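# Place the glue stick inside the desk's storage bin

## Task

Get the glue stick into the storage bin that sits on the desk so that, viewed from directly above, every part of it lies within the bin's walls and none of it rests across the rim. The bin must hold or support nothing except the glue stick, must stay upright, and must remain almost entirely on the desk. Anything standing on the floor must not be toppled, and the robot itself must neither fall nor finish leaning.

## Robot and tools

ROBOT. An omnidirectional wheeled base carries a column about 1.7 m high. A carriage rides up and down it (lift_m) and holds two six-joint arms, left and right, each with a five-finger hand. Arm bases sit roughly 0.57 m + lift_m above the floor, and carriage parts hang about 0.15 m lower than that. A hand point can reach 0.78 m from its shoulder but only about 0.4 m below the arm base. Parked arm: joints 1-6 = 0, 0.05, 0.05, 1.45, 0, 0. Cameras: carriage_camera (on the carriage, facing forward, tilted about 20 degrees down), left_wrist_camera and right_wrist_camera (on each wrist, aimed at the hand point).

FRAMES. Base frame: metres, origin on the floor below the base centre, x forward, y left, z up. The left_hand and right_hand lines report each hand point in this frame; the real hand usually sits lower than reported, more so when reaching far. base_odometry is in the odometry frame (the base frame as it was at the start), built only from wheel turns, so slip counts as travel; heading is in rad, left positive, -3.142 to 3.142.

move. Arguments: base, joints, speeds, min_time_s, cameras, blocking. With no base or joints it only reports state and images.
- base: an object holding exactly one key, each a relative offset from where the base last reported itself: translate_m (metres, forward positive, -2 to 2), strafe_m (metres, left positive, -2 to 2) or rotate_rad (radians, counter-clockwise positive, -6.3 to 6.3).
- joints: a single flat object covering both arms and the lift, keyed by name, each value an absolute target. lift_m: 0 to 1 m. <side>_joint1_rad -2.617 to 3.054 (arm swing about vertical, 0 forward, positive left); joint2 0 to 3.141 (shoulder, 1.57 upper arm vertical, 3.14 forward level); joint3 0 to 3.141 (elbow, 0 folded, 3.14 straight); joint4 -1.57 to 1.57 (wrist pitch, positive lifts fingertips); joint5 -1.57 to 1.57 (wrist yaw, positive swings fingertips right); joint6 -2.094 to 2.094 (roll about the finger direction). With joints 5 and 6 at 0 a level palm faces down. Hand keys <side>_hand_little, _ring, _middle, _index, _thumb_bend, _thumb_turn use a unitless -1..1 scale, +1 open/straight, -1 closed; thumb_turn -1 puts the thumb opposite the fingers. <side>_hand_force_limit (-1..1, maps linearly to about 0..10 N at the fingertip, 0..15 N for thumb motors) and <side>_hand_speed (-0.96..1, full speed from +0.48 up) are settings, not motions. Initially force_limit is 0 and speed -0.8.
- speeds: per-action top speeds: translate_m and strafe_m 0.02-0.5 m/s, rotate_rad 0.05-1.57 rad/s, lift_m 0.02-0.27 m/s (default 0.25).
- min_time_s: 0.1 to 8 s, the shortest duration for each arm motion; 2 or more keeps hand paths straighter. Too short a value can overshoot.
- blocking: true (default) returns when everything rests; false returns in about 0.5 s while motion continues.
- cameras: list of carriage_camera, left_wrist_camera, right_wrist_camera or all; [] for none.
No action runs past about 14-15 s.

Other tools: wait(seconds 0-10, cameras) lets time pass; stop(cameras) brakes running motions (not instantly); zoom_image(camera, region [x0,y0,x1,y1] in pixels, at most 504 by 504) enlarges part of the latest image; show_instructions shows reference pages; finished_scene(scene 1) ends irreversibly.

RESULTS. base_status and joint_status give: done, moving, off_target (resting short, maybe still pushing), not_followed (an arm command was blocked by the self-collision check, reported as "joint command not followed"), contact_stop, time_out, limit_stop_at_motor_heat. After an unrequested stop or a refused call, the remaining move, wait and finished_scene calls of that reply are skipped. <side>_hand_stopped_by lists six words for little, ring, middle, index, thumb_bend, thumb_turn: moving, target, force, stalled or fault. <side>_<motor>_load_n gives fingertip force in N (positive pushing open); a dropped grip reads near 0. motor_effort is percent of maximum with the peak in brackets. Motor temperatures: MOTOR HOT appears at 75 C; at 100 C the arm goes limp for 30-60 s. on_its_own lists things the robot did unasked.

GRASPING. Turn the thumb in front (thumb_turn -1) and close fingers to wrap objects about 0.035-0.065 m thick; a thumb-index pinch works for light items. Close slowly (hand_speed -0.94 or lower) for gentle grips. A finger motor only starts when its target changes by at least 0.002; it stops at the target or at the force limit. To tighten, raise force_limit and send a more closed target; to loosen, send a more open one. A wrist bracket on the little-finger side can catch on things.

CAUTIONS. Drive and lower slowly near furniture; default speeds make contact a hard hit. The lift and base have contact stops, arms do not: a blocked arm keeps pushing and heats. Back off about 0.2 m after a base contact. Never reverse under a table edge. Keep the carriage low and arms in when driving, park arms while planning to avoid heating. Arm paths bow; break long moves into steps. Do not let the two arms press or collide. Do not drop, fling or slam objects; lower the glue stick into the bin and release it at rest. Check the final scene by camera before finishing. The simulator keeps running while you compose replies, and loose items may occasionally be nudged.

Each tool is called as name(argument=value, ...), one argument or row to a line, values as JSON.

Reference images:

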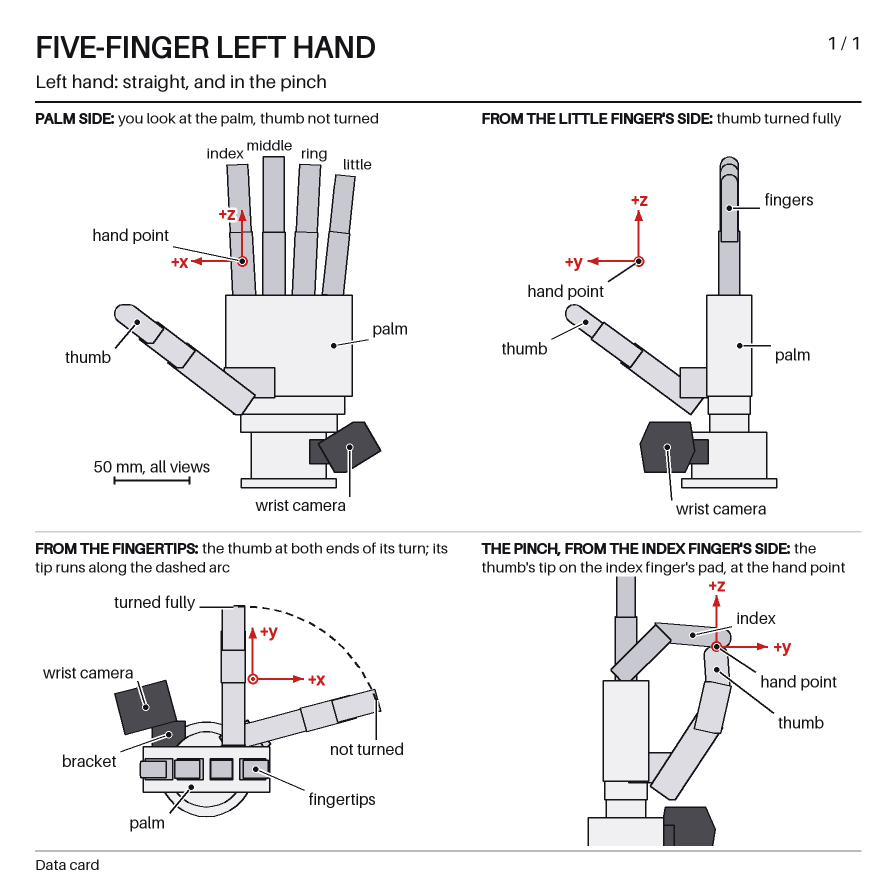

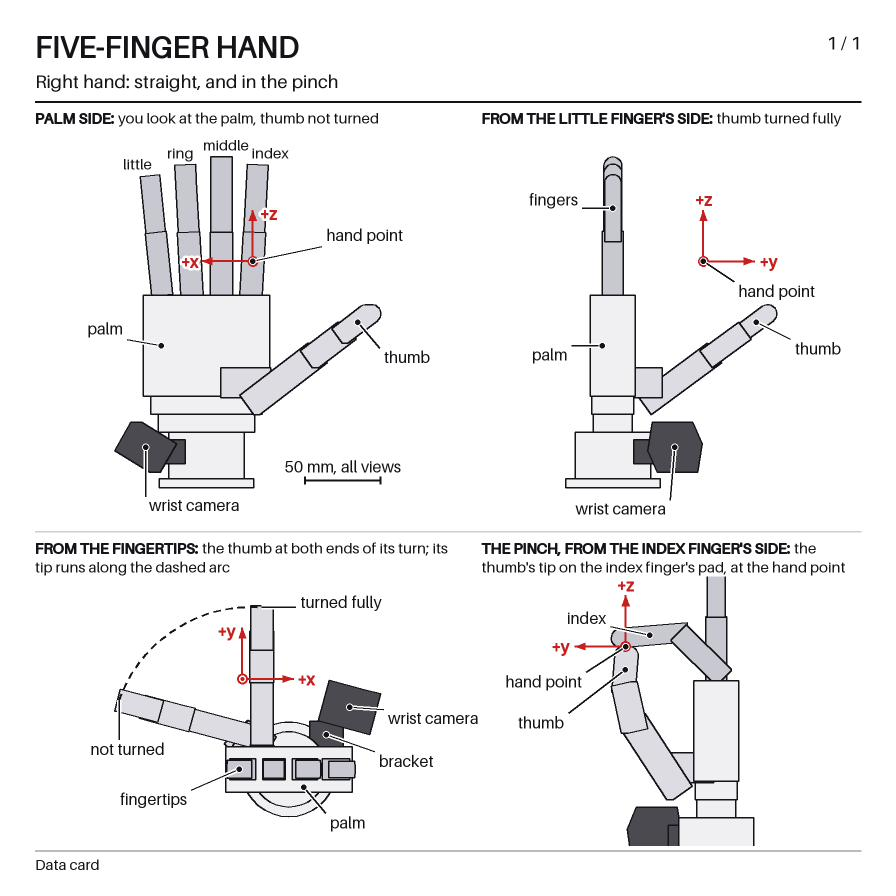

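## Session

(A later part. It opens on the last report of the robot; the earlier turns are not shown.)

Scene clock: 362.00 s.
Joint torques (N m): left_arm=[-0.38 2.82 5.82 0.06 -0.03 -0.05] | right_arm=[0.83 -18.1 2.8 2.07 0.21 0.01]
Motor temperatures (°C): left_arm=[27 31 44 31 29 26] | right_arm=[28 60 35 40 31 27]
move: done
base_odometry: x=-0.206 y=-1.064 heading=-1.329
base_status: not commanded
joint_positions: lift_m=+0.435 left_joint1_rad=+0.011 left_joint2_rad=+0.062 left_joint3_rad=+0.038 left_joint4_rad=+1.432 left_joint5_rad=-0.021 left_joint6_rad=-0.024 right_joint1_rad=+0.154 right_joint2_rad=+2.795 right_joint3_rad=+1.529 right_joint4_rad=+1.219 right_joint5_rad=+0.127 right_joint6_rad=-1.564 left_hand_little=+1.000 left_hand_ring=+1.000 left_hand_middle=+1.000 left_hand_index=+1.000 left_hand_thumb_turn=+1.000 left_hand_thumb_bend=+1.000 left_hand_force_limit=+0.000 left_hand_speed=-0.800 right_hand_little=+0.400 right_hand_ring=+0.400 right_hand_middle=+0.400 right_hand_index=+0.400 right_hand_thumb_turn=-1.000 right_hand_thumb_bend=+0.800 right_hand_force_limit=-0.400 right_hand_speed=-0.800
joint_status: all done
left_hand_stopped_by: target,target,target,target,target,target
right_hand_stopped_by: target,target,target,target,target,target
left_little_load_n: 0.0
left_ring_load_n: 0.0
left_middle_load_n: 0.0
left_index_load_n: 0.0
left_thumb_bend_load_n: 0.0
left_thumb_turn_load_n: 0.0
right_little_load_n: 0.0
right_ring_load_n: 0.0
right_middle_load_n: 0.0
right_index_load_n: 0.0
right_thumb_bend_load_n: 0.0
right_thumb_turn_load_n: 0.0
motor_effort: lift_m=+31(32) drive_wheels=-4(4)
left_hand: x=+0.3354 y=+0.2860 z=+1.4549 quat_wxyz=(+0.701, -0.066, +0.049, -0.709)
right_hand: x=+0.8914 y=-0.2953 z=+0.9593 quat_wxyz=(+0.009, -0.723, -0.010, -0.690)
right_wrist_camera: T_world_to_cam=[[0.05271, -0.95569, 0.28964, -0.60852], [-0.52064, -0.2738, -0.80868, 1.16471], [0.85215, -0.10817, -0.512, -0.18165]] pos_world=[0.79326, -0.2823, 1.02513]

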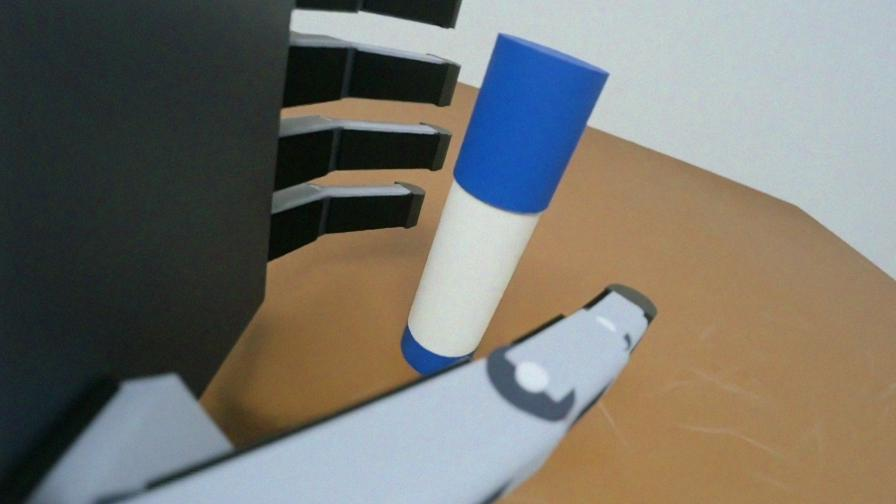

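move(
  joints={"right_joint3_rad": 1.563},
  min_time_s=1.5,
)

move(
  joints={"lift_m": 0.41, "right_hand_thumb_bend": 0.5, "right_hand_index": 0.1, "right_hand_middle": 0.1, "right_hand_ring": 0.1, "right_hand_little": 0.1},
  speeds={"lift_m": 0.04},
  cameras=["right_wrist_camera"],
)

Scene clock: 377.97 s.
Joint torques (N m): left_arm=[-0.35 2.85 5.79 0.06 -0.02 -0.04] | right_arm=[0.81 -18.1 5.75 2.06 0.21 -0.01]
Motor temperatures (°C): left_arm=[27 31 44 31 29 26] | right_arm=[28 65 35 40 31 27]
move: done
base_odometry: x=-0.206 y=-1.064 heading=-1.329
base_status: not commanded
joint_positions: lift_m=+0.435 left_joint1_rad=+0.011 left_joint2_rad=+0.062 left_joint3_rad=+0.038 left_joint4_rad=+1.432 left_joint5_rad=-0.021 left_joint6_rad=-0.024 right_joint1_rad=+0.154 right_joint2_rad=+2.795 right_joint3_rad=+1.536 right_joint4_rad=+1.221 right_joint5_rad=+0.128 right_joint6_rad=-1.564 left_hand_little=+1.000 left_hand_ring=+1.000 left_hand_middle=+1.000 left_hand_index=+1.000 left_hand_thumb_turn=+1.000 left_hand_thumb_bend=+1.000 left_hand_force_limit=+0.000 left_hand_speed=-0.800 right_hand_little=+0.400 right_hand_ring=+0.400 right_hand_middle=+0.400 right_hand_index=+0.400 right_hand_thumb_turn=-1.000 right_hand_thumb_bend=+0.800 right_hand_force_limit=-0.400 right_hand_speed=-0.800
joint_status: all done
left_hand_stopped_by: target,target,target,target,target,target
right_hand_stopped_by: target,target,target,target,target,target
left_little_load_n: 0.0
left_ring_load_n: 0.0
left_middle_load_n: 0.0
left_index_load_n: 0.0
left_thumb_bend_load_n: 0.0
left_thumb_turn_load_n: 0.0
right_little_load_n: 0.5
right_ring_load_n: 0.5
right_middle_load_n: 0.0
right_index_load_n: 0.0
right_thumb_bend_load_n: 0.0
right_thumb_turn_load_n: 0.0
motor_effort: lift_m=+31(32) drive_wheels=-4(4)
left_hand: x=+0.3354 y=+0.2860 z=+1.4549 quat_wxyz=(+0.701, -0.066, +0.049, -0.709)
right_hand: x=+0.8933 y=-0.2951 z=+0.9626 quat_wxyz=(+0.010, -0.720, -0.009, -0.694)
pictures: none

Scene clock: 379.50 s.
Joint torques (N m): left_arm=[-0.35 2.88 5.78 0.07 -0.01 -0.04] | right_arm=[0.8 -17.52 5.75 2 0.2 0]
Motor temperatures (°C): left_arm=[27 31 44 31 29 26] | right_arm=[28 65 35 40 31 27]
move: done
base_odometry: x=-0.206 y=-1.064 heading=-1.329
base_status: not commanded
joint_positions: lift_m=+0.410 left_joint1_rad=+0.011 left_joint2_rad=+0.062 left_joint3_rad=+0.038 left_joint4_rad=+1.432 left_joint5_rad=-0.021 left_joint6_rad=-0.024 right_joint1_rad=+0.154 right_joint2_rad=+2.790 right_joint3_rad=+1.536 right_joint4_rad=+1.224 right_joint5_rad=+0.128 right_joint6_rad=-1.564 left_hand_little=+1.000 left_hand_ring=+1.000 left_hand_middle=+1.000 left_hand_index=+1.000 left_hand_thumb_turn=+1.000 left_hand_thumb_bend=+1.000 left_hand_force_limit=+0.000 left_hand_speed=-0.800 right_hand_little=+0.100 right_hand_ring=+0.100 right_hand_middle=+0.100 right_hand_index=+0.100 right_hand_thumb_turn=-1.000 right_hand_thumb_bend=+0.500 right_hand_force_limit=-0.400 right_hand_speed=-0.800
joint_status: all done
left_hand_stopped_by: target,target,target,target,target,target
right_hand_stopped_by: target,target,target,target,target,target
left_little_load_n: 0.0
left_ring_load_n: 0.0
left_middle_load_n: 0.0
left_index_load_n: 0.0
left_thumb_bend_load_n: 0.0
left_thumb_turn_load_n: 0.0
right_little_load_n: 0.0
right_ring_load_n: 0.5
right_middle_load_n: 0.0
right_index_load_n: 0.0
right_thumb_bend_load_n: 0.0
right_thumb_turn_load_n: 0.0
motor_effort: lift_m=+25(29) drive_wheels=-4(4)
left_hand: x=+0.3354 y=+0.2860 z=+1.4304 quat_wxyz=(+0.701, -0.066, +0.049, -0.709)
right_hand: x=+0.8942 y=-0.2951 z=+0.9423 quat_wxyz=(+0.010, -0.717, -0.008, -0.697)
right_wrist_camera: T_world_to_cam=[[0.04671, -0.95649, 0.28801, -0.59683], [-0.50717, -0.27111, -0.8181, 1.15007], [0.86058, -0.10786, -0.49777, -0.21365]] pos_world=[0.79502, -0.28211, 1.00641]

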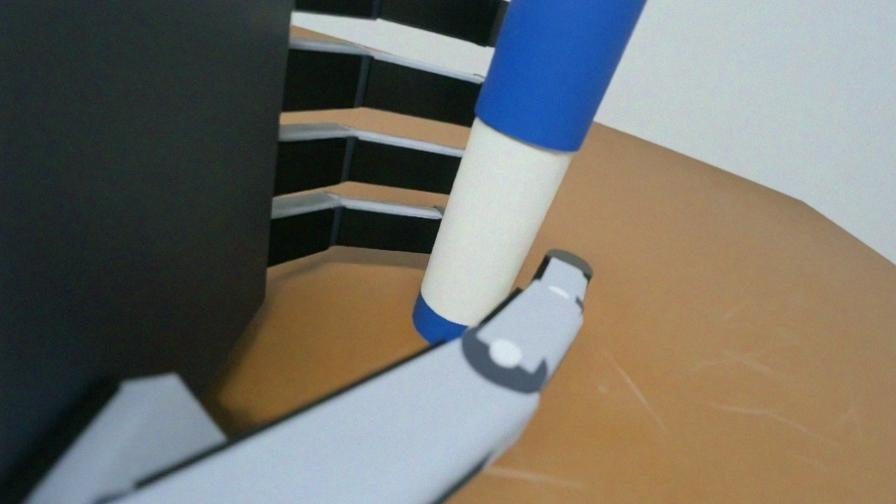

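move(
  joints={"lift_m": 0.42, "right_hand_force_limit": -0.6, "right_hand_speed": -0.88, "right_hand_index": -0.6, "right_hand_middle": -0.6, "right_hand_ring": -0.6, "right_hand_thumb_bend": 0.25},
  speeds={"lift_m": 0.04},
  cameras=["right_wrist_camera"],
)

Scene clock: 388.43 s.
Joint torques (N m): left_arm=[-0.35 2.85 5.81 0.06 -0.03 -0.04] | right_arm=[0.85 -17.37 5.63 2 0.2 -0.01]
Motor temperatures (°C): left_arm=[27 31 44 31 29 26] | right_arm=[28 66 36 41 31 27]
move: off_target
base_odometry: x=-0.206 y=-1.064 heading=-1.329
base_status: not commanded
joint_positions: lift_m=+0.420 left_joint1_rad=+0.011 left_joint2_rad=+0.062 left_joint3_rad=+0.038 left_joint4_rad=+1.432 left_joint5_rad=-0.021 left_joint6_rad=-0.024 right_joint1_rad=+0.154 right_joint2_rad=+2.788 right_joint3_rad=+1.538 right_joint4_rad=+1.227 right_joint5_rad=+0.129 right_joint6_rad=-1.564 left_hand_little=+1.000 left_hand_ring=+1.000 left_hand_middle=+1.000 left_hand_index=+1.000 left_hand_thumb_turn=+1.000 left_hand_thumb_bend=+1.000 left_hand_force_limit=+0.000 left_hand_speed=-0.800 right_hand_little=+0.100 right_hand_ring=-0.088 right_hand_middle=-0.077 right_hand_index=-0.065 right_hand_thumb_turn=-1.000 right_hand_thumb_bend=+0.417 right_hand_force_limit=-0.600 right_hand_speed=-0.880
joint_status: right_hand_ring off_target (ended at -0.088, target -0.600); right_hand_middle off_target (ended at -0.077, target -0.600); right_hand_index off_target (ended at -0.065, target -0.600); right_hand_thumb_bend off_target (ended at +0.417, target +0.250); the others done
left_hand_stopped_by: target,target,target,target,target,target
right_hand_stopped_by: target,force,force,force,force,target
left_little_load_n: 0.0
left_ring_load_n: 0.0
left_middle_load_n: 0.0
left_index_load_n: 0.0
left_thumb_bend_load_n: 0.0
left_thumb_turn_load_n: 0.0
right_little_load_n: 0.0
right_ring_load_n: 2.0
right_middle_load_n: 1.0
right_index_load_n: 3.0
right_thumb_bend_load_n: 7.0
right_thumb_turn_load_n: 0.5
motor_effort: lift_m=+31(39) drive_wheels=-4(4)
left_hand: x=+0.3354 y=+0.2860 z=+1.4399 quat_wxyz=(+0.701, -0.066, +0.049, -0.709)
right_hand: x=+0.8950 y=-0.2950 z=+0.9545 quat_wxyz=(+0.010, -0.715, -0.008, -0.699)
right_wrist_camera: T_world_to_cam=[[0.04455, -0.9568, 0.28733, -0.59785], [-0.50205, -0.2701, -0.82158, 1.15951], [0.86369, -0.10765, -0.49239, -0.2161]] pos_world=[0.79541, -0.28211, 1.018]

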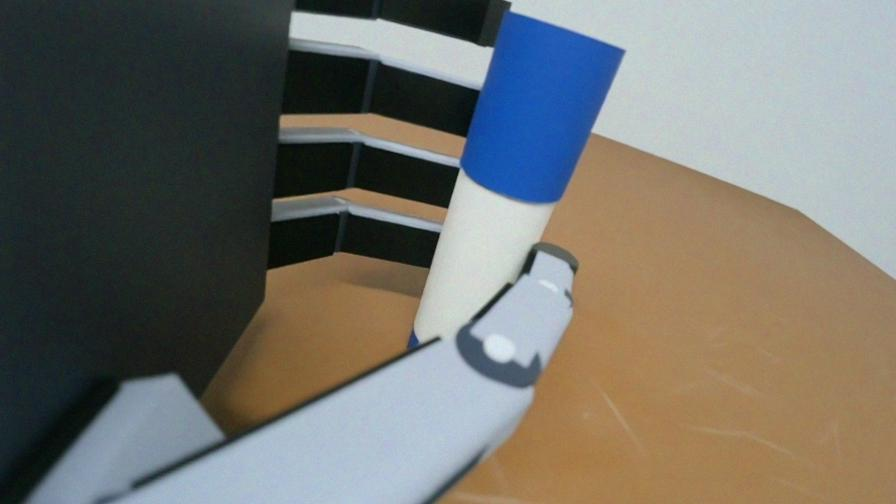

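move(
  joints={"right_hand_force_limit": -0.2, "right_hand_speed": -0.92, "right_hand_index": -0.65, "right_hand_middle": -0.65, "right_hand_ring": -0.65},
)

move(
  joints={"lift_m": 0.45},
  speeds={"lift_m": 0.04},
  cameras=["right_wrist_camera"],
)

Scene clock: 393.50 s.
Joint torques (N m): left_arm=[-0.34 2.86 5.82 0.06 -0.02 -0.04] | right_arm=[0.83 -17.36 5.61 1.98 0.18 -0.01]
Motor temperatures (°C): left_arm=[27 31 44 31 29 26] | right_arm=[28 65 36 41 31 27]
move: off_target
base_odometry: x=-0.206 y=-1.064 heading=-1.329
base_status: not commanded
joint_positions: lift_m=+0.420 left_joint1_rad=+0.011 left_joint2_rad=+0.062 left_joint3_rad=+0.038 left_joint4_rad=+1.432 left_joint5_rad=-0.021 left_joint6_rad=-0.024 right_joint1_rad=+0.154 right_joint2_rad=+2.788 right_joint3_rad=+1.538 right_joint4_rad=+1.227 right_joint5_rad=+0.129 right_joint6_rad=-1.564 left_hand_little=+1.000 left_hand_ring=+1.000 left_hand_middle=+1.000 left_hand_index=+1.000 left_hand_thumb_turn=+1.000 left_hand_thumb_bend=+1.000 left_hand_force_limit=+0.000 left_hand_speed=-0.800 right_hand_little=+0.100 right_hand_ring=-0.108 right_hand_middle=-0.090 right_hand_index=-0.071 right_hand_thumb_turn=-1.000 right_hand_thumb_bend=+0.418 right_hand_force_limit=-0.200 right_hand_speed=-0.920
joint_status: right_hand_ring off_target (ended at -0.108, target -0.650); right_hand_middle off_target (ended at -0.090, target -0.650); right_hand_index off_target (ended at -0.071, target -0.650); the others done
left_hand_stopped_by: target,target,target,target,target,target
right_hand_stopped_by: target,force,force,force,force,target
left_little_load_n: 0.0
left_ring_load_n: 0.0
left_middle_load_n: 0.0
left_index_load_n: 0.0
left_thumb_bend_load_n: 0.0
left_thumb_turn_load_n: 0.0
right_little_load_n: 0.0
right_ring_load_n: 4.5
right_middle_load_n: 4.0
right_index_load_n: 3.0
right_thumb_bend_load_n: 12.5
right_thumb_turn_load_n: 2.5
motor_effort: lift_m=+31(32) drive_wheels=-4(4)
left_hand: x=+0.3354 y=+0.2860 z=+1.4399 quat_wxyz=(+0.701, -0.066, +0.049, -0.709)
right_hand: x=+0.8950 y=-0.2950 z=+0.9545 quat_wxyz=(+0.010, -0.715, -0.008, -0.699)
pictures: none

Scene clock: 394.57 s.
Joint torques (N m): left_arm=[-0.35 2.92 5.82 0.05 -0.02 -0.04] | right_arm=[0.91 -17.37 5.61 2.01 0.2 0]
Motor temperatures (°C): left_arm=[27 31 44 31 29 26] | right_arm=[28 65 36 41 31 27]
move: done
base_odometry: x=-0.206 y=-1.064 heading=-1.329
base_status: not commanded
joint_positions: lift_m=+0.450 left_joint1_rad=+0.011 left_joint2_rad=+0.062 left_joint3_rad=+0.038 left_joint4_rad=+1.432 left_joint5_rad=-0.021 left_joint6_rad=-0.024 right_joint1_rad=+0.154 right_joint2_rad=+2.787 right_joint3_rad=+1.538 right_joint4_rad=+1.224 right_joint5_rad=+0.129 right_joint6_rad=-1.565 left_hand_little=+1.000 left_hand_ring=+1.000 left_hand_middle=+1.000 left_hand_index=+1.000 left_hand_thumb_turn=+1.000 left_hand_thumb_bend=+1.000 left_hand_force_limit=+0.000 left_hand_speed=-0.800 right_hand_little=+0.100 right_hand_ring=-0.108 right_hand_middle=-0.090 right_hand_index=-0.071 right_hand_thumb_turn=-1.000 right_hand_thumb_bend=+0.418 right_hand_force_limit=-0.200 right_hand_speed=-0.920
joint_status: all done
left_hand_stopped_by: target,target,target,target,target,target
right_hand_stopped_by: target,force,force,force,force,target
left_little_load_n: 0.0
left_ring_load_n: 0.0
left_middle_load_n: 0.0
left_index_load_n: 0.0
left_thumb_bend_load_n: 0.0
left_thumb_turn_load_n: 0.0
right_little_load_n: 0.0
right_ring_load_n: 4.5
right_middle_load_n: 3.5
right_index_load_n: 3.5
right_thumb_bend_load_n: 12.5
right_thumb_turn_load_n: 3.0
motor_effort: lift_m=+31(38) drive_wheels=-4(4)
left_hand: x=+0.3354 y=+0.2860 z=+1.4699 quat_wxyz=(+0.701, -0.066, +0.049, -0.709)
right_hand: x=+0.8951 y=-0.2950 z=+0.9843 quat_wxyz=(+0.010, -0.716, -0.008, -0.698)
right_wrist_camera: T_world_to_cam=[[0.04504, -0.95658, 0.28796, -0.60747], [-0.50355, -0.27069, -0.82046, 1.18412], [0.86279, -0.10805, -0.49388, -0.19934]] pos_world=[0.79561, -0.28211, 1.04801]

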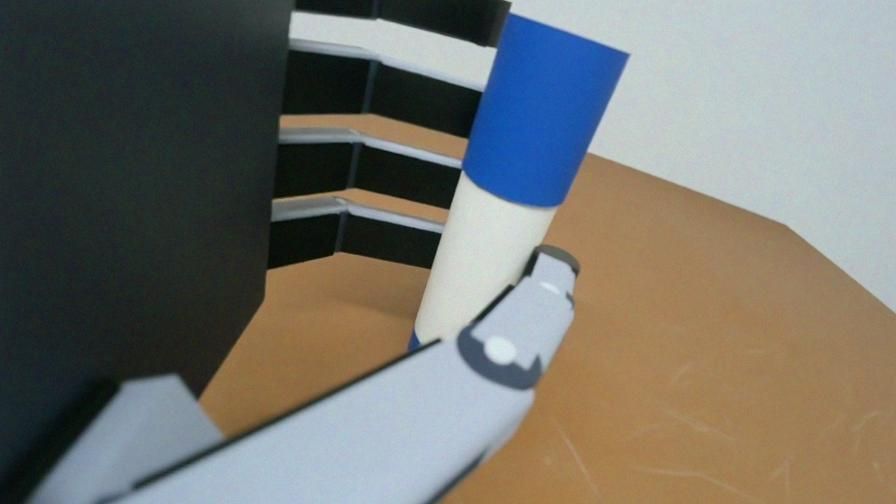

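move(
  joints={"lift_m": 0.55},
  speeds={"lift_m": 0.15},
)

move(
  base={"translate_m": -0.6},
  speeds={"translate_m": 0.25},
  joints={"right_joint1_rad": 0.0, "right_joint5_rad": 0.0, "right_joint2_rad": 1.2, "right_joint3_rad": 1.2, "right_joint4_rad": 0.0},
  min_time_s=3,
  cameras=["carriage_camera", "right_wrist_camera"],
)

Scene clock: 403.30 s.
Joint torques (N m): left_arm=[-0.4 2.91 5.76 0.07 -0.01 -0.04] | right_arm=[0.84 -16.64 5.53 2.05 0.18 -0.01]
Motor temperatures (°C): left_arm=[27 31 45 31 29 26] | right_arm=[28 62 36 41 31 27]
move: done
base_odometry: x=-0.206 y=-1.064 heading=-1.329
base_status: not commanded
joint_positions: lift_m=+0.550 left_joint1_rad=+0.011 left_joint2_rad=+0.062 left_joint3_rad=+0.038 left_joint4_rad=+1.432 left_joint5_rad=-0.021 left_joint6_rad=-0.024 right_joint1_rad=+0.154 right_joint2_rad=+2.781 right_joint3_rad=+1.539 right_joint4_rad=+1.223 right_joint5_rad=+0.129 right_joint6_rad=-1.565 left_hand_little=+1.000 left_hand_ring=+1.000 left_hand_middle=+1.000 left_hand_index=+1.000 left_hand_thumb_turn=+1.000 left_hand_thumb_bend=+1.000 left_hand_force_limit=+0.000 left_hand_speed=-0.800 right_hand_little=+0.100 right_hand_ring=-0.108 right_hand_middle=-0.090 right_hand_index=-0.071 right_hand_thumb_turn=-1.000 right_hand_thumb_bend=+0.418 right_hand_force_limit=-0.200 right_hand_speed=-0.920
joint_status: all done
left_hand_stopped_by: target,target,target,target,target,target
right_hand_stopped_by: target,force,force,force,force,target
left_little_load_n: 0.0
left_ring_load_n: 0.0
left_middle_load_n: 0.0
left_index_load_n: 0.0
left_thumb_bend_load_n: 0.0
left_thumb_turn_load_n: 0.0
right_little_load_n: 0.0
right_ring_load_n: 4.5
right_middle_load_n: 3.5
right_index_load_n: 3.5
right_thumb_bend_load_n: 12.5
right_thumb_turn_load_n: 3.0
motor_effort: lift_m=+30(38) drive_wheels=-4(4)
left_hand: x=+0.3354 y=+0.2860 z=+1.5699 quat_wxyz=(+0.701, -0.066, +0.049, -0.709)
right_hand: x=+0.8962 y=-0.2949 z=+1.0886 quat_wxyz=(+0.010, -0.714, -0.008, -0.700)
pictures: none

Scene clock: 407.00 s.
Joint torques (N m): left_arm=[-0.36 2.92 5.79 0.07 -0.02 -0.04] | right_arm=[-0.55 -5.72 4.59 2.03 -0.11 -0.01]
Motor temperatures (°C): left_arm=[27 31 45 31 29 26] | right_arm=[28 61 36 41 31 27]
move: done
base_odometry: x=-0.349 y=-0.481 heading=-1.329
base_status: done
joint_positions: lift_m=+0.550 left_joint1_rad=+0.011 left_joint2_rad=+0.062 left_joint3_rad=+0.038 left_joint4_rad=+1.432 left_joint5_rad=-0.021 left_joint6_rad=-0.024 right_joint1_rad=+0.009 right_joint2_rad=+1.215 right_joint3_rad=+1.213 right_joint4_rad=-0.011 right_joint5_rad=+0.015 right_joint6_rad=-1.565 left_hand_little=+1.000 left_hand_ring=+1.000 left_hand_middle=+1.000 left_hand_index=+1.000 left_hand_thumb_turn=+1.000 left_hand_thumb_bend=+1.000 left_hand_force_limit=+0.000 left_hand_speed=-0.800 right_hand_little=+0.100 right_hand_ring=-0.108 right_hand_middle=-0.090 right_hand_index=-0.071 right_hand_thumb_turn=-1.000 right_hand_thumb_bend=+0.418 right_hand_force_limit=-0.200 right_hand_speed=-0.920
joint_status: all done
left_hand_stopped_by: target,target,target,target,target,target
right_hand_stopped_by: target,force,force,force,force,target
left_little_load_n: 0.0
left_ring_load_n: 0.0
left_middle_load_n: 0.0
left_index_load_n: 0.0
left_thumb_bend_load_n: 0.0
left_thumb_turn_load_n: 0.0
right_little_load_n: 0.0
right_ring_load_n: 4.5
right_middle_load_n: 3.5
right_index_load_n: 3.5
right_thumb_bend_load_n: 12.5
right_thumb_turn_load_n: 2.5
motor_effort: lift_m=+30(31) drive_wheels=-2(10)
left_hand: x=+0.3355 y=+0.2860 z=+1.5699 quat_wxyz=(+0.701, -0.066, +0.049, -0.709)
right_hand: x=+0.6705 y=-0.3722 z=+1.5160 quat_wxyz=(+0.000, -0.712, +0.004, -0.702)
carriage_camera: T_world_to_cam=[[0.04281, -0.99857, 0.03215, -0.058], [-0.28927, -0.04319, -0.95627, 1.51878], [0.95629, 0.03164, -0.29071, 0.32547]] pos_world=[0.13058, -0.00261, 1.54885]
right_wrist_camera: T_world_to_cam=[[0.01106, -0.9584, 0.28521, -0.79801], [-0.50237, -0.25194, -0.82713, 1.50265], [0.86458, -0.13413, -0.48426, 0.22321]] pos_world=[0.57072, -0.35629, 1.57859]

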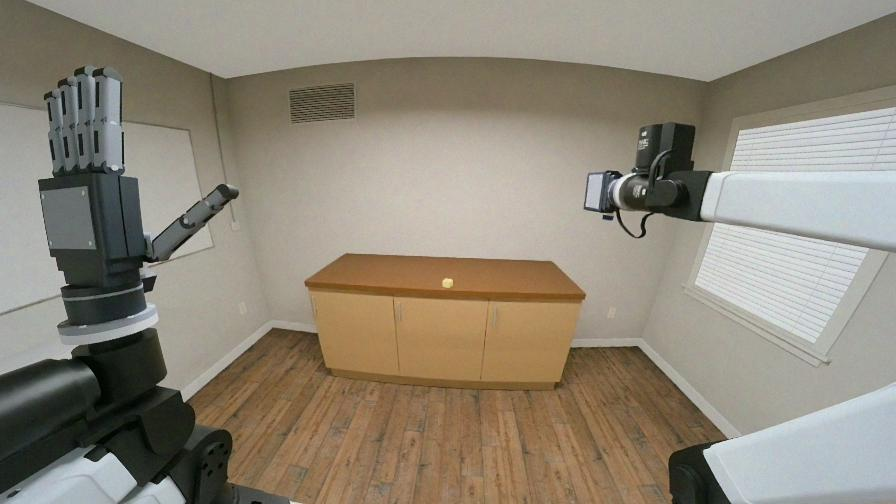

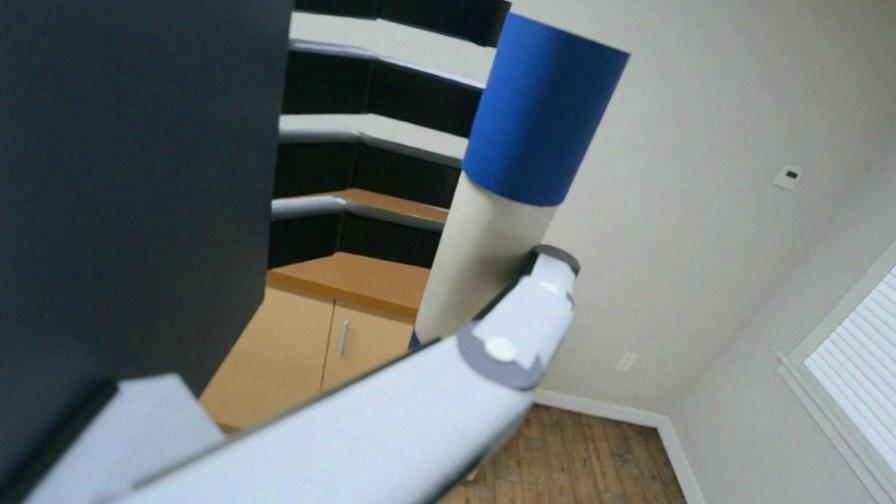

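move(
  base={"rotate_rad": 3.135},
  joints={"lift_m": 0.45},
  speeds={"rotate_rad": 0.8},
)

move(
  base={"translate_m": 0.7},
  speeds={"translate_m": 0.3},
  cameras=["carriage_camera", "right_wrist_camera"],
)

Scene clock: 425.57 s.
Joint torques (N m): left_arm=[-0.4 2.85 5.81 0.06 -0.03 -0.04] | right_arm=[-0.17 -5.07 5.27 2.1 -0.07 0]
Motor temperatures (°C): left_arm=[27 31 45 31 29 26] | right_arm=[28 53 37 42 31 27]
move: done
base_odometry: x=-0.349 y=-0.481 heading=+1.805
base_status: done
joint_positions: lift_m=+0.450 left_joint1_rad=+0.011 left_joint2_rad=+0.062 left_joint3_rad=+0.038 left_joint4_rad=+1.432 left_joint5_rad=-0.021 left_joint6_rad=-0.024 right_joint1_rad=+0.004 right_joint2_rad=+1.209 right_joint3_rad=+1.204 right_joint4_rad=-0.023 right_joint5_rad=+0.008 right_joint6_rad=-1.565 left_hand_little=+1.000 left_hand_ring=+1.000 left_hand_middle=+1.000 left_hand_index=+1.000 left_hand_thumb_turn=+1.000 left_hand_thumb_bend=+1.000 left_hand_force_limit=+0.000 left_hand_speed=-0.800 right_hand_little=+0.100 right_hand_ring=-0.108 right_hand_middle=-0.090 right_hand_index=-0.071 right_hand_thumb_turn=-1.000 right_hand_thumb_bend=+0.418 right_hand_force_limit=-0.200 right_hand_speed=-0.920
joint_status: all done
left_hand_stopped_by: target,target,target,target,target,target
right_hand_stopped_by: target,force,force,force,force,target
left_little_load_n: 0.0
left_ring_load_n: -0.5
left_middle_load_n: 0.0
left_index_load_n: 0.0
left_thumb_bend_load_n: 0.0
left_thumb_turn_load_n: 0.0
right_little_load_n: 0.0
right_ring_load_n: 4.5
right_middle_load_n: 3.5
right_index_load_n: 3.5
right_thumb_bend_load_n: 12.5
right_thumb_turn_load_n: 2.5
motor_effort: lift_m=+25(29) drive_wheels=+7(14)
left_hand: x=+0.3355 y=+0.2860 z=+1.4703 quat_wxyz=(+0.701, -0.066, +0.049, -0.709)
right_hand: x=+0.6687 y=-0.3729 z=+1.4114 quat_wxyz=(+0.001, -0.717, +0.004, -0.697)
pictures: none

Scene clock: 429.40 s.
Joint torques (N m): left_arm=[-0.38 2.81 5.89 0.08 -0.03 -0.05] | right_arm=[-0.18 -5.07 5.18 2.08 -0.07 0]
move: done
base_odometry: x=-0.513 y=+0.199 heading=+1.807
base_status: done
joint_positions: lift_m=+0.450 left_joint1_rad=+0.011 left_joint2_rad=+0.062 left_joint3_rad=+0.038 left_joint4_rad=+1.432 left_joint5_rad=-0.021 left_joint6_rad=-0.024 right_joint1_rad=+0.004 right_joint2_rad=+1.209 right_joint3_rad=+1.204 right_joint4_rad=-0.020 right_joint5_rad=+0.008 right_joint6_rad=-1.565 left_hand_little=+1.000 left_hand_ring=+1.000 left_hand_middle=+1.000 left_hand_index=+1.000 left_hand_thumb_turn=+1.000 left_hand_thumb_bend=+1.000 left_hand_force_limit=+0.000 left_hand_speed=-0.800 right_hand_little=+0.100 right_hand_ring=-0.108 right_hand_middle=-0.090 right_hand_index=-0.071 right_hand_thumb_turn=-1.000 right_hand_thumb_bend=+0.418 right_hand_force_limit=-0.200 right_hand_speed=-0.920
joint_status: not commanded
left_hand_stopped_by: target,target,target,target,target,target
right_hand_stopped_by: target,force,force,force,force,target
left_little_load_n: 0.0
left_ring_load_n: 0.0
left_middle_load_n: 0.0
left_index_load_n: 0.0
left_thumb_bend_load_n: 0.0
left_thumb_turn_load_n: 0.0
right_little_load_n: 0.0
right_ring_load_n: 4.5
right_middle_load_n: 3.5
right_index_load_n: 3.5
right_thumb_bend_load_n: 12.5
right_thumb_turn_load_n: 3.0
motor_effort: lift_m=+26(26) drive_wheels=-10(20)
left_hand: x=+0.3354 y=+0.2860 z=+1.4704 quat_wxyz=(+0.701, -0.066, +0.049, -0.709)
right_hand: x=+0.6688 y=-0.3729 z=+1.4122 quat_wxyz=(+0.001, -0.716, +0.004, -0.698)
carriage_camera: T_world_to_cam=[[0.04281, -0.99857, 0.03215, -0.05479], [-0.28927, -0.04319, -0.95627, 1.42354], [0.95629, 0.03164, -0.29071, 0.29651]] pos_world=[0.13058, -0.00261, 1.44925]
right_wrist_camera: T_world_to_cam=[[0.01651, -0.95839, 0.285, -0.77236], [-0.51123, -0.25305, -0.82134, 1.41311], [0.85928, -0.13215, -0.49413, 0.19251]] pos_world=[0.56975, -0.35719, 1.4759]

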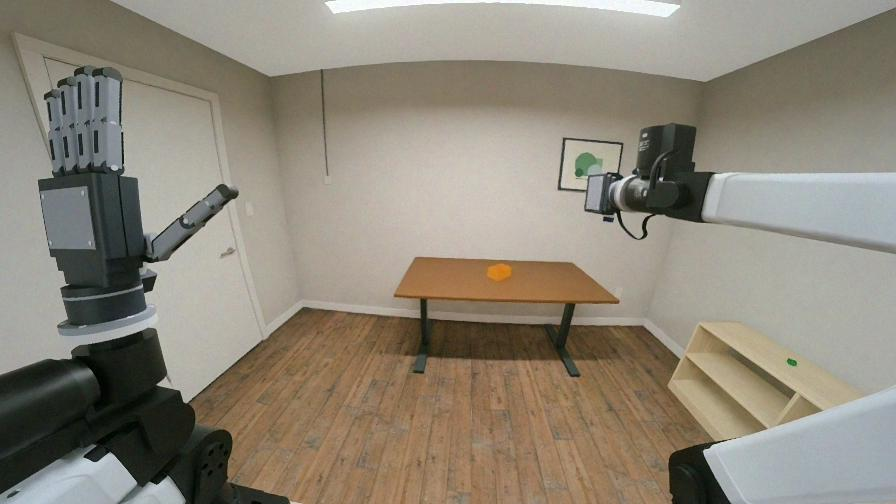

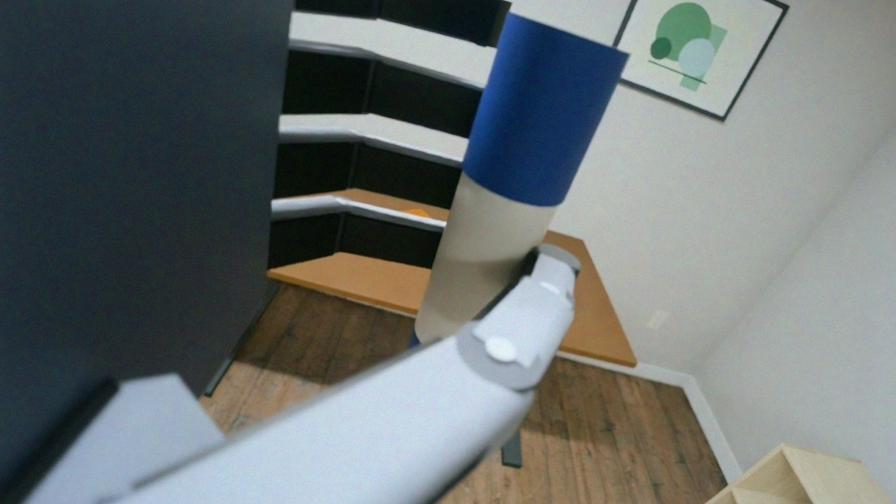

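zoom_image(
  camera="carriage_camera",
  region=[450, 240, 560, 300],
)

zoom_image(
  camera="carriage_camera",
  region=[380, 240, 640, 390],
)

Scaled by 4.582 from the camera's image (finer frame: 1280x720).

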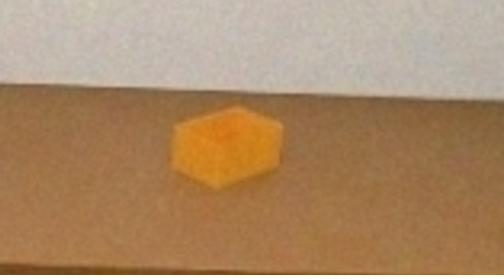

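Scaled by 1.938 from the camera's image (finer frame: 1280x720).

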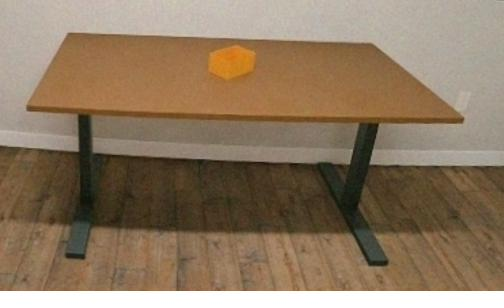

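move(
  base={"translate_m": 0.8},
  joints={"lift_m": 0.55},
  speeds={"translate_m": 0.3},
  cameras=["carriage_camera", "right_wrist_camera"],
)

zoom_image(
  camera="carriage_camera",
  region=[470, 260, 630, 400],
)

Scene clock: 479.27 s.
Joint torques (N m): left_arm=[-0.34 2.85 5.82 0.04 -0.03 -0.04] | right_arm=[-0.16 -5.03 5.33 2.03 -0.06 -0.01]
Motor temperatures (°C): left_arm=[27 31 45 30 29 26] | right_arm=[28 44 38 42 31 27]
move: done
base_odometry: x=-0.702 y=+0.977 heading=+1.808
base_status: done
joint_positions: lift_m=+0.550 left_joint1_rad=+0.011 left_joint2_rad=+0.062 left_joint3_rad=+0.038 left_joint4_rad=+1.434 left_joint5_rad=-0.021 left_joint6_rad=-0.024 right_joint1_rad=+0.004 right_joint2_rad=+1.208 right_joint3_rad=+1.203 right_joint4_rad=-0.016 right_joint5_rad=+0.008 right_joint6_rad=-1.565 left_hand_little=+1.000 left_hand_ring=+1.000 left_hand_middle=+1.000 left_hand_index=+1.000 left_hand_thumb_turn=+1.000 left_hand_thumb_bend=+1.000 left_hand_force_limit=+0.000 left_hand_speed=-0.800 right_hand_little=+0.100 right_hand_ring=-0.108 right_hand_middle=-0.090 right_hand_index=-0.071 right_hand_thumb_turn=-1.000 right_hand_thumb_bend=+0.418 right_hand_force_limit=-0.200 right_hand_speed=-0.920
joint_status: all done
left_hand_stopped_by: target,target,target,target,target,target
right_hand_stopped_by: target,force,force,force,force,target
left_little_load_n: 0.0
left_ring_load_n: 0.0
left_middle_load_n: 0.0
left_index_load_n: 0.0
left_thumb_bend_load_n: 0.0
left_thumb_turn_load_n: 0.0
right_little_load_n: 0.0
right_ring_load_n: 4.0
right_middle_load_n: 3.5
right_index_load_n: 3.5
right_thumb_bend_load_n: 12.5
right_thumb_turn_load_n: 3.0
motor_effort: lift_m=+30(38) drive_wheels=-10(18)
left_hand: x=+0.3349 y=+0.2860 z=+1.5701 quat_wxyz=(+0.701, -0.065, +0.049, -0.709)
right_hand: x=+0.6689 y=-0.3729 z=+1.5124 quat_wxyz=(+0.001, -0.715, +0.004, -0.699)
carriage_camera: T_world_to_cam=[[0.04281, -0.99857, 0.03215, -0.058], [-0.28927, -0.04319, -0.95627, 1.51878], [0.95629, 0.03164, -0.29071, 0.32547]] pos_world=[0.13058, -0.00261, 1.54885]
right_wrist_camera: T_world_to_cam=[[0.01565, -0.95838, 0.28505, -0.80043], [-0.50874, -0.25306, -0.82289, 1.49612], [0.86078, -0.13214, -0.49153, 0.23702]] pos_world=[0.56965, -0.35719, 1.5758]

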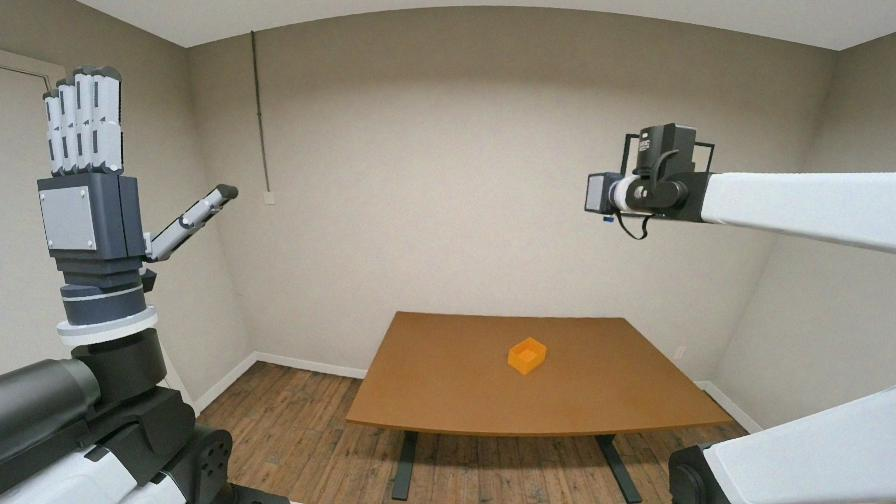

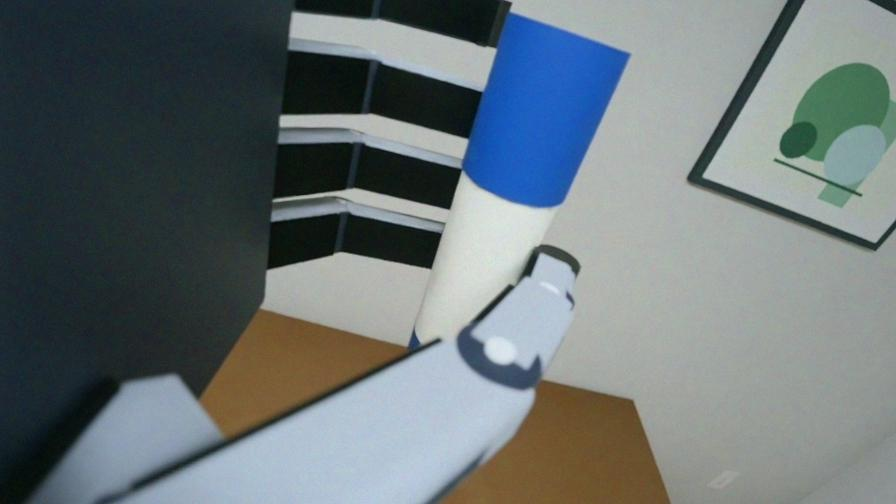

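Scaled by 3.150 from the camera's image (finer frame: 1280x720).

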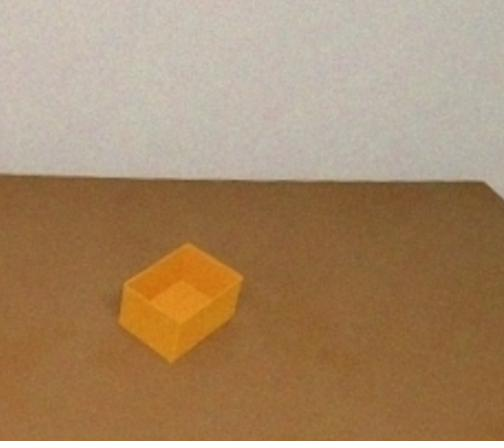

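zoom_image(
  camera="carriage_camera",
  region=[500, 330, 556, 380],
)

Scaled by 9.000 from the camera's image (finer frame: 1280x720).

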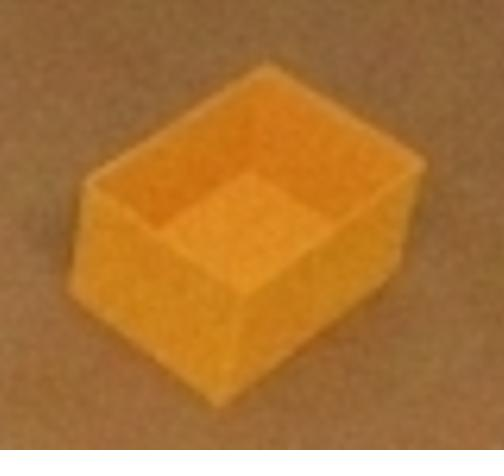

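move(
  base={"rotate_rad": 0.675},
  joints={"lift_m": 0.6},
  speeds={"rotate_rad": 0.6},
)

move(
  base={"translate_m": -0.227},
  speeds={"translate_m": 0.25},
)

move(
  base={"strafe_m": -0.603},
  speeds={"strafe_m": 0.25},
  cameras=["carriage_camera", "right_wrist_camera"],
)

zoom_image(
  camera="carriage_camera",
  region=[480, 300, 640, 440],
)

Scene clock: 591.03 s.
Joint torques (N m): left_arm=[-0.38 2.84 5.75 0.07 -0.02 -0.04] | right_arm=[-0.13 -4.93 5.42 2.01 -0.04 -0.01]
move: done
base_odometry: x=-0.701 y=+0.977 heading=+2.482
base_status: done
joint_positions: lift_m=+0.600 left_joint1_rad=+0.011 left_joint2_rad=+0.062 left_joint3_rad=+0.038 left_joint4_rad=+1.432 left_joint5_rad=-0.021 left_joint6_rad=-0.024 right_joint1_rad=+0.003 right_joint2_rad=+1.207 right_joint3_rad=+1.203 right_joint4_rad=-0.014 right_joint5_rad=+0.006 right_joint6_rad=-1.565 left_hand_little=+1.000 left_hand_ring=+1.000 left_hand_middle=+1.000 left_hand_index=+1.000 left_hand_thumb_turn=+1.000 left_hand_thumb_bend=+1.000 left_hand_force_limit=+0.000 left_hand_speed=-0.800 right_hand_little=+0.100 right_hand_ring=-0.108 right_hand_middle=-0.090 right_hand_index=-0.071 right_hand_thumb_turn=-1.000 right_hand_thumb_bend=+0.418 right_hand_force_limit=-0.200 right_hand_speed=-0.920
joint_status: all done
left_hand_stopped_by: target,target,target,target,target,target
right_hand_stopped_by: target,force,force,force,force,target
left_little_load_n: 0.0
left_ring_load_n: 0.0
left_middle_load_n: 0.0
left_index_load_n: 0.0
left_thumb_bend_load_n: 0.0
left_thumb_turn_load_n: 0.0
right_little_load_n: 0.0
right_ring_load_n: 4.5
right_middle_load_n: 3.5
right_index_load_n: 3.5
right_thumb_bend_load_n: 12.5
right_thumb_turn_load_n: 3.0
motor_effort: lift_m=+30(39) drive_wheels=+7(13)
left_hand: x=+0.3356 y=+0.2860 z=+1.6199 quat_wxyz=(+0.701, -0.066, +0.049, -0.709)
right_hand: x=+0.6687 y=-0.3729 z=+1.5634 quat_wxyz=(+0.001, -0.714, +0.003, -0.701)
pictures: none

Scene clock: 593.33 s.
Joint torques (N m): left_arm=[-0.36 2.86 5.78 0.08 -0.02 -0.03] | right_arm=[-0.1 -4.81 5.39 2.05 -0.04 -0.01]
move: done
base_odometry: x=-0.522 y=+0.838 heading=+2.484
base_status: done
joint_positions: lift_m=+0.600 left_joint1_rad=+0.011 left_joint2_rad=+0.062 left_joint3_rad=+0.038 left_joint4_rad=+1.433 left_joint5_rad=-0.021 left_joint6_rad=-0.024 right_joint1_rad=+0.003 right_joint2_rad=+1.207 right_joint3_rad=+1.203 right_joint4_rad=-0.017 right_joint5_rad=+0.006 right_joint6_rad=-1.565 left_hand_little=+1.000 left_hand_ring=+1.000 left_hand_middle=+1.000 left_hand_index=+1.000 left_hand_thumb_turn=+1.000 left_hand_thumb_bend=+1.000 left_hand_force_limit=+0.000 left_hand_speed=-0.800 right_hand_little=+0.100 right_hand_ring=-0.108 right_hand_middle=-0.090 right_hand_index=-0.071 right_hand_thumb_turn=-1.000 right_hand_thumb_bend=+0.418 right_hand_force_limit=-0.200 right_hand_speed=-0.920
joint_status: not commanded
left_hand_stopped_by: target,target,target,target,target,target
right_hand_stopped_by: target,force,force,force,force,target
left_little_load_n: 0.0
left_ring_load_n: 0.0
left_middle_load_n: 0.0
left_index_load_n: 0.0
left_thumb_bend_load_n: 0.0
left_thumb_turn_load_n: 0.0
right_little_load_n: 0.0
right_ring_load_n: 4.5
right_middle_load_n: 3.5
right_index_load_n: 3.0
right_thumb_bend_load_n: 12.5
right_thumb_turn_load_n: 2.5
motor_effort: lift_m=+31(31) drive_wheels=-9(16)
left_hand: x=+0.3353 y=+0.2860 z=+1.6200 quat_wxyz=(+0.701, -0.066, +0.049, -0.709)
right_hand: x=+0.6684 y=-0.3729 z=+1.5627 quat_wxyz=(+0.001, -0.715, +0.003, -0.700)
pictures: none

Scene clock: 597.03 s.
Joint torques (N m): left_arm=[-0.36 2.86 5.78 0.05 -0.03 -0.04] | right_arm=[-0.13 -4.9 5.38 2.03 -0.06 -0.01]
move: done
base_odometry: x=-0.153 y=+1.315 heading=+2.483
base_status: done
joint_positions: lift_m=+0.600 left_joint1_rad=+0.011 left_joint2_rad=+0.062 left_joint3_rad=+0.038 left_joint4_rad=+1.433 left_joint5_rad=-0.021 left_joint6_rad=-0.024 right_joint1_rad=+0.003 right_joint2_rad=+1.207 right_joint3_rad=+1.203 right_joint4_rad=-0.019 right_joint5_rad=+0.006 right_joint6_rad=-1.565 left_hand_little=+1.000 left_hand_ring=+1.000 left_hand_middle=+1.000 left_hand_index=+1.000 left_hand_thumb_turn=+1.000 left_hand_thumb_bend=+1.000 left_hand_force_limit=+0.000 left_hand_speed=-0.800 right_hand_little=+0.100 right_hand_ring=-0.108 right_hand_middle=-0.090 right_hand_index=-0.071 right_hand_thumb_turn=-1.000 right_hand_thumb_bend=+0.418 right_hand_force_limit=-0.200 right_hand_speed=-0.920
joint_status: not commanded
left_hand_stopped_by: target,target,target,target,target,target
right_hand_stopped_by: target,force,force,force,force,target
left_little_load_n: 0.0
left_ring_load_n: 0.0
left_middle_load_n: 0.0
left_index_load_n: 0.0
left_thumb_bend_load_n: 0.0
left_thumb_turn_load_n: -0.5
right_little_load_n: 0.0
right_ring_load_n: 4.0
right_middle_load_n: 3.5
right_index_load_n: 3.0
right_thumb_bend_load_n: 12.5
right_thumb_turn_load_n: 2.5
motor_effort: lift_m=+30(32) drive_wheels=-4(10)
left_hand: x=+0.3351 y=+0.2860 z=+1.6200 quat_wxyz=(+0.701, -0.065, +0.049, -0.709)
right_hand: x=+0.6684 y=-0.3728 z=+1.5624 quat_wxyz=(+0.001, -0.715, +0.003, -0.699)
carriage_camera: T_world_to_cam=[[0.04281, -0.99857, 0.03215, -0.0596], [-0.28927, -0.04319, -0.95627, 1.5666], [0.95629, 0.03164, -0.29071, 0.34]] pos_world=[0.13058, -0.00261, 1.59885]
right_wrist_camera: T_world_to_cam=[[0.01733, -0.95835, 0.28505, -0.81564], [-0.50902, -0.25384, -0.82247, 1.5363], [0.86058, -0.13085, -0.49222, 0.26377]] pos_world=[0.56915, -0.35719, 1.6259]

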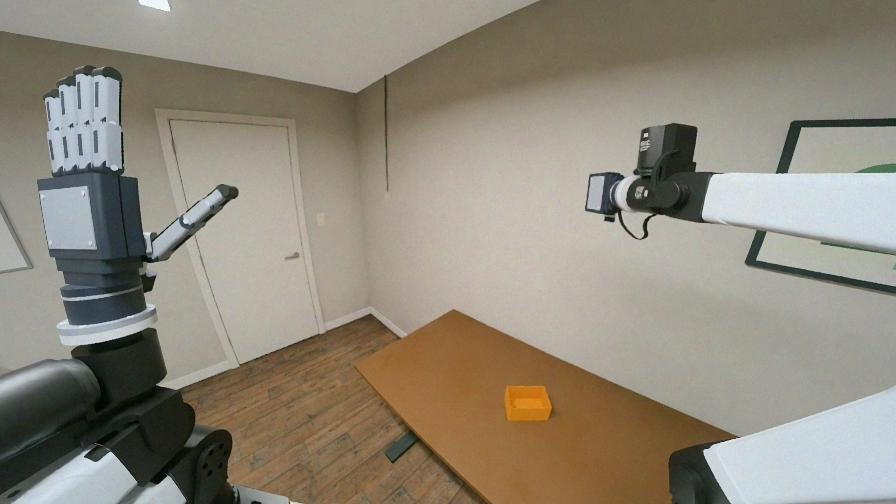

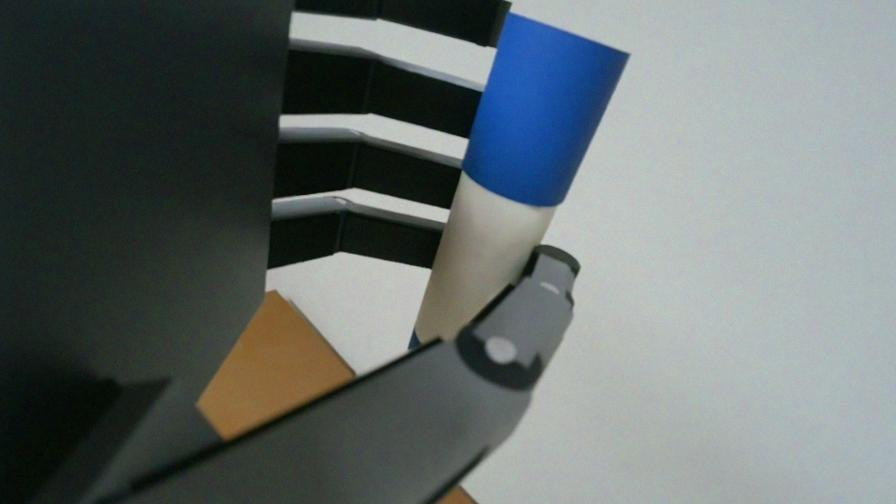

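Scaled by 3.150 from the camera's image (finer frame: 1280x720).

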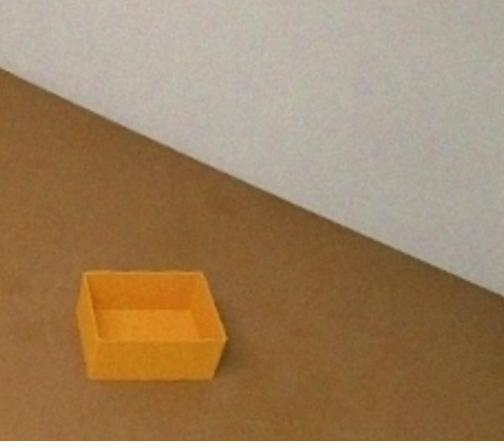

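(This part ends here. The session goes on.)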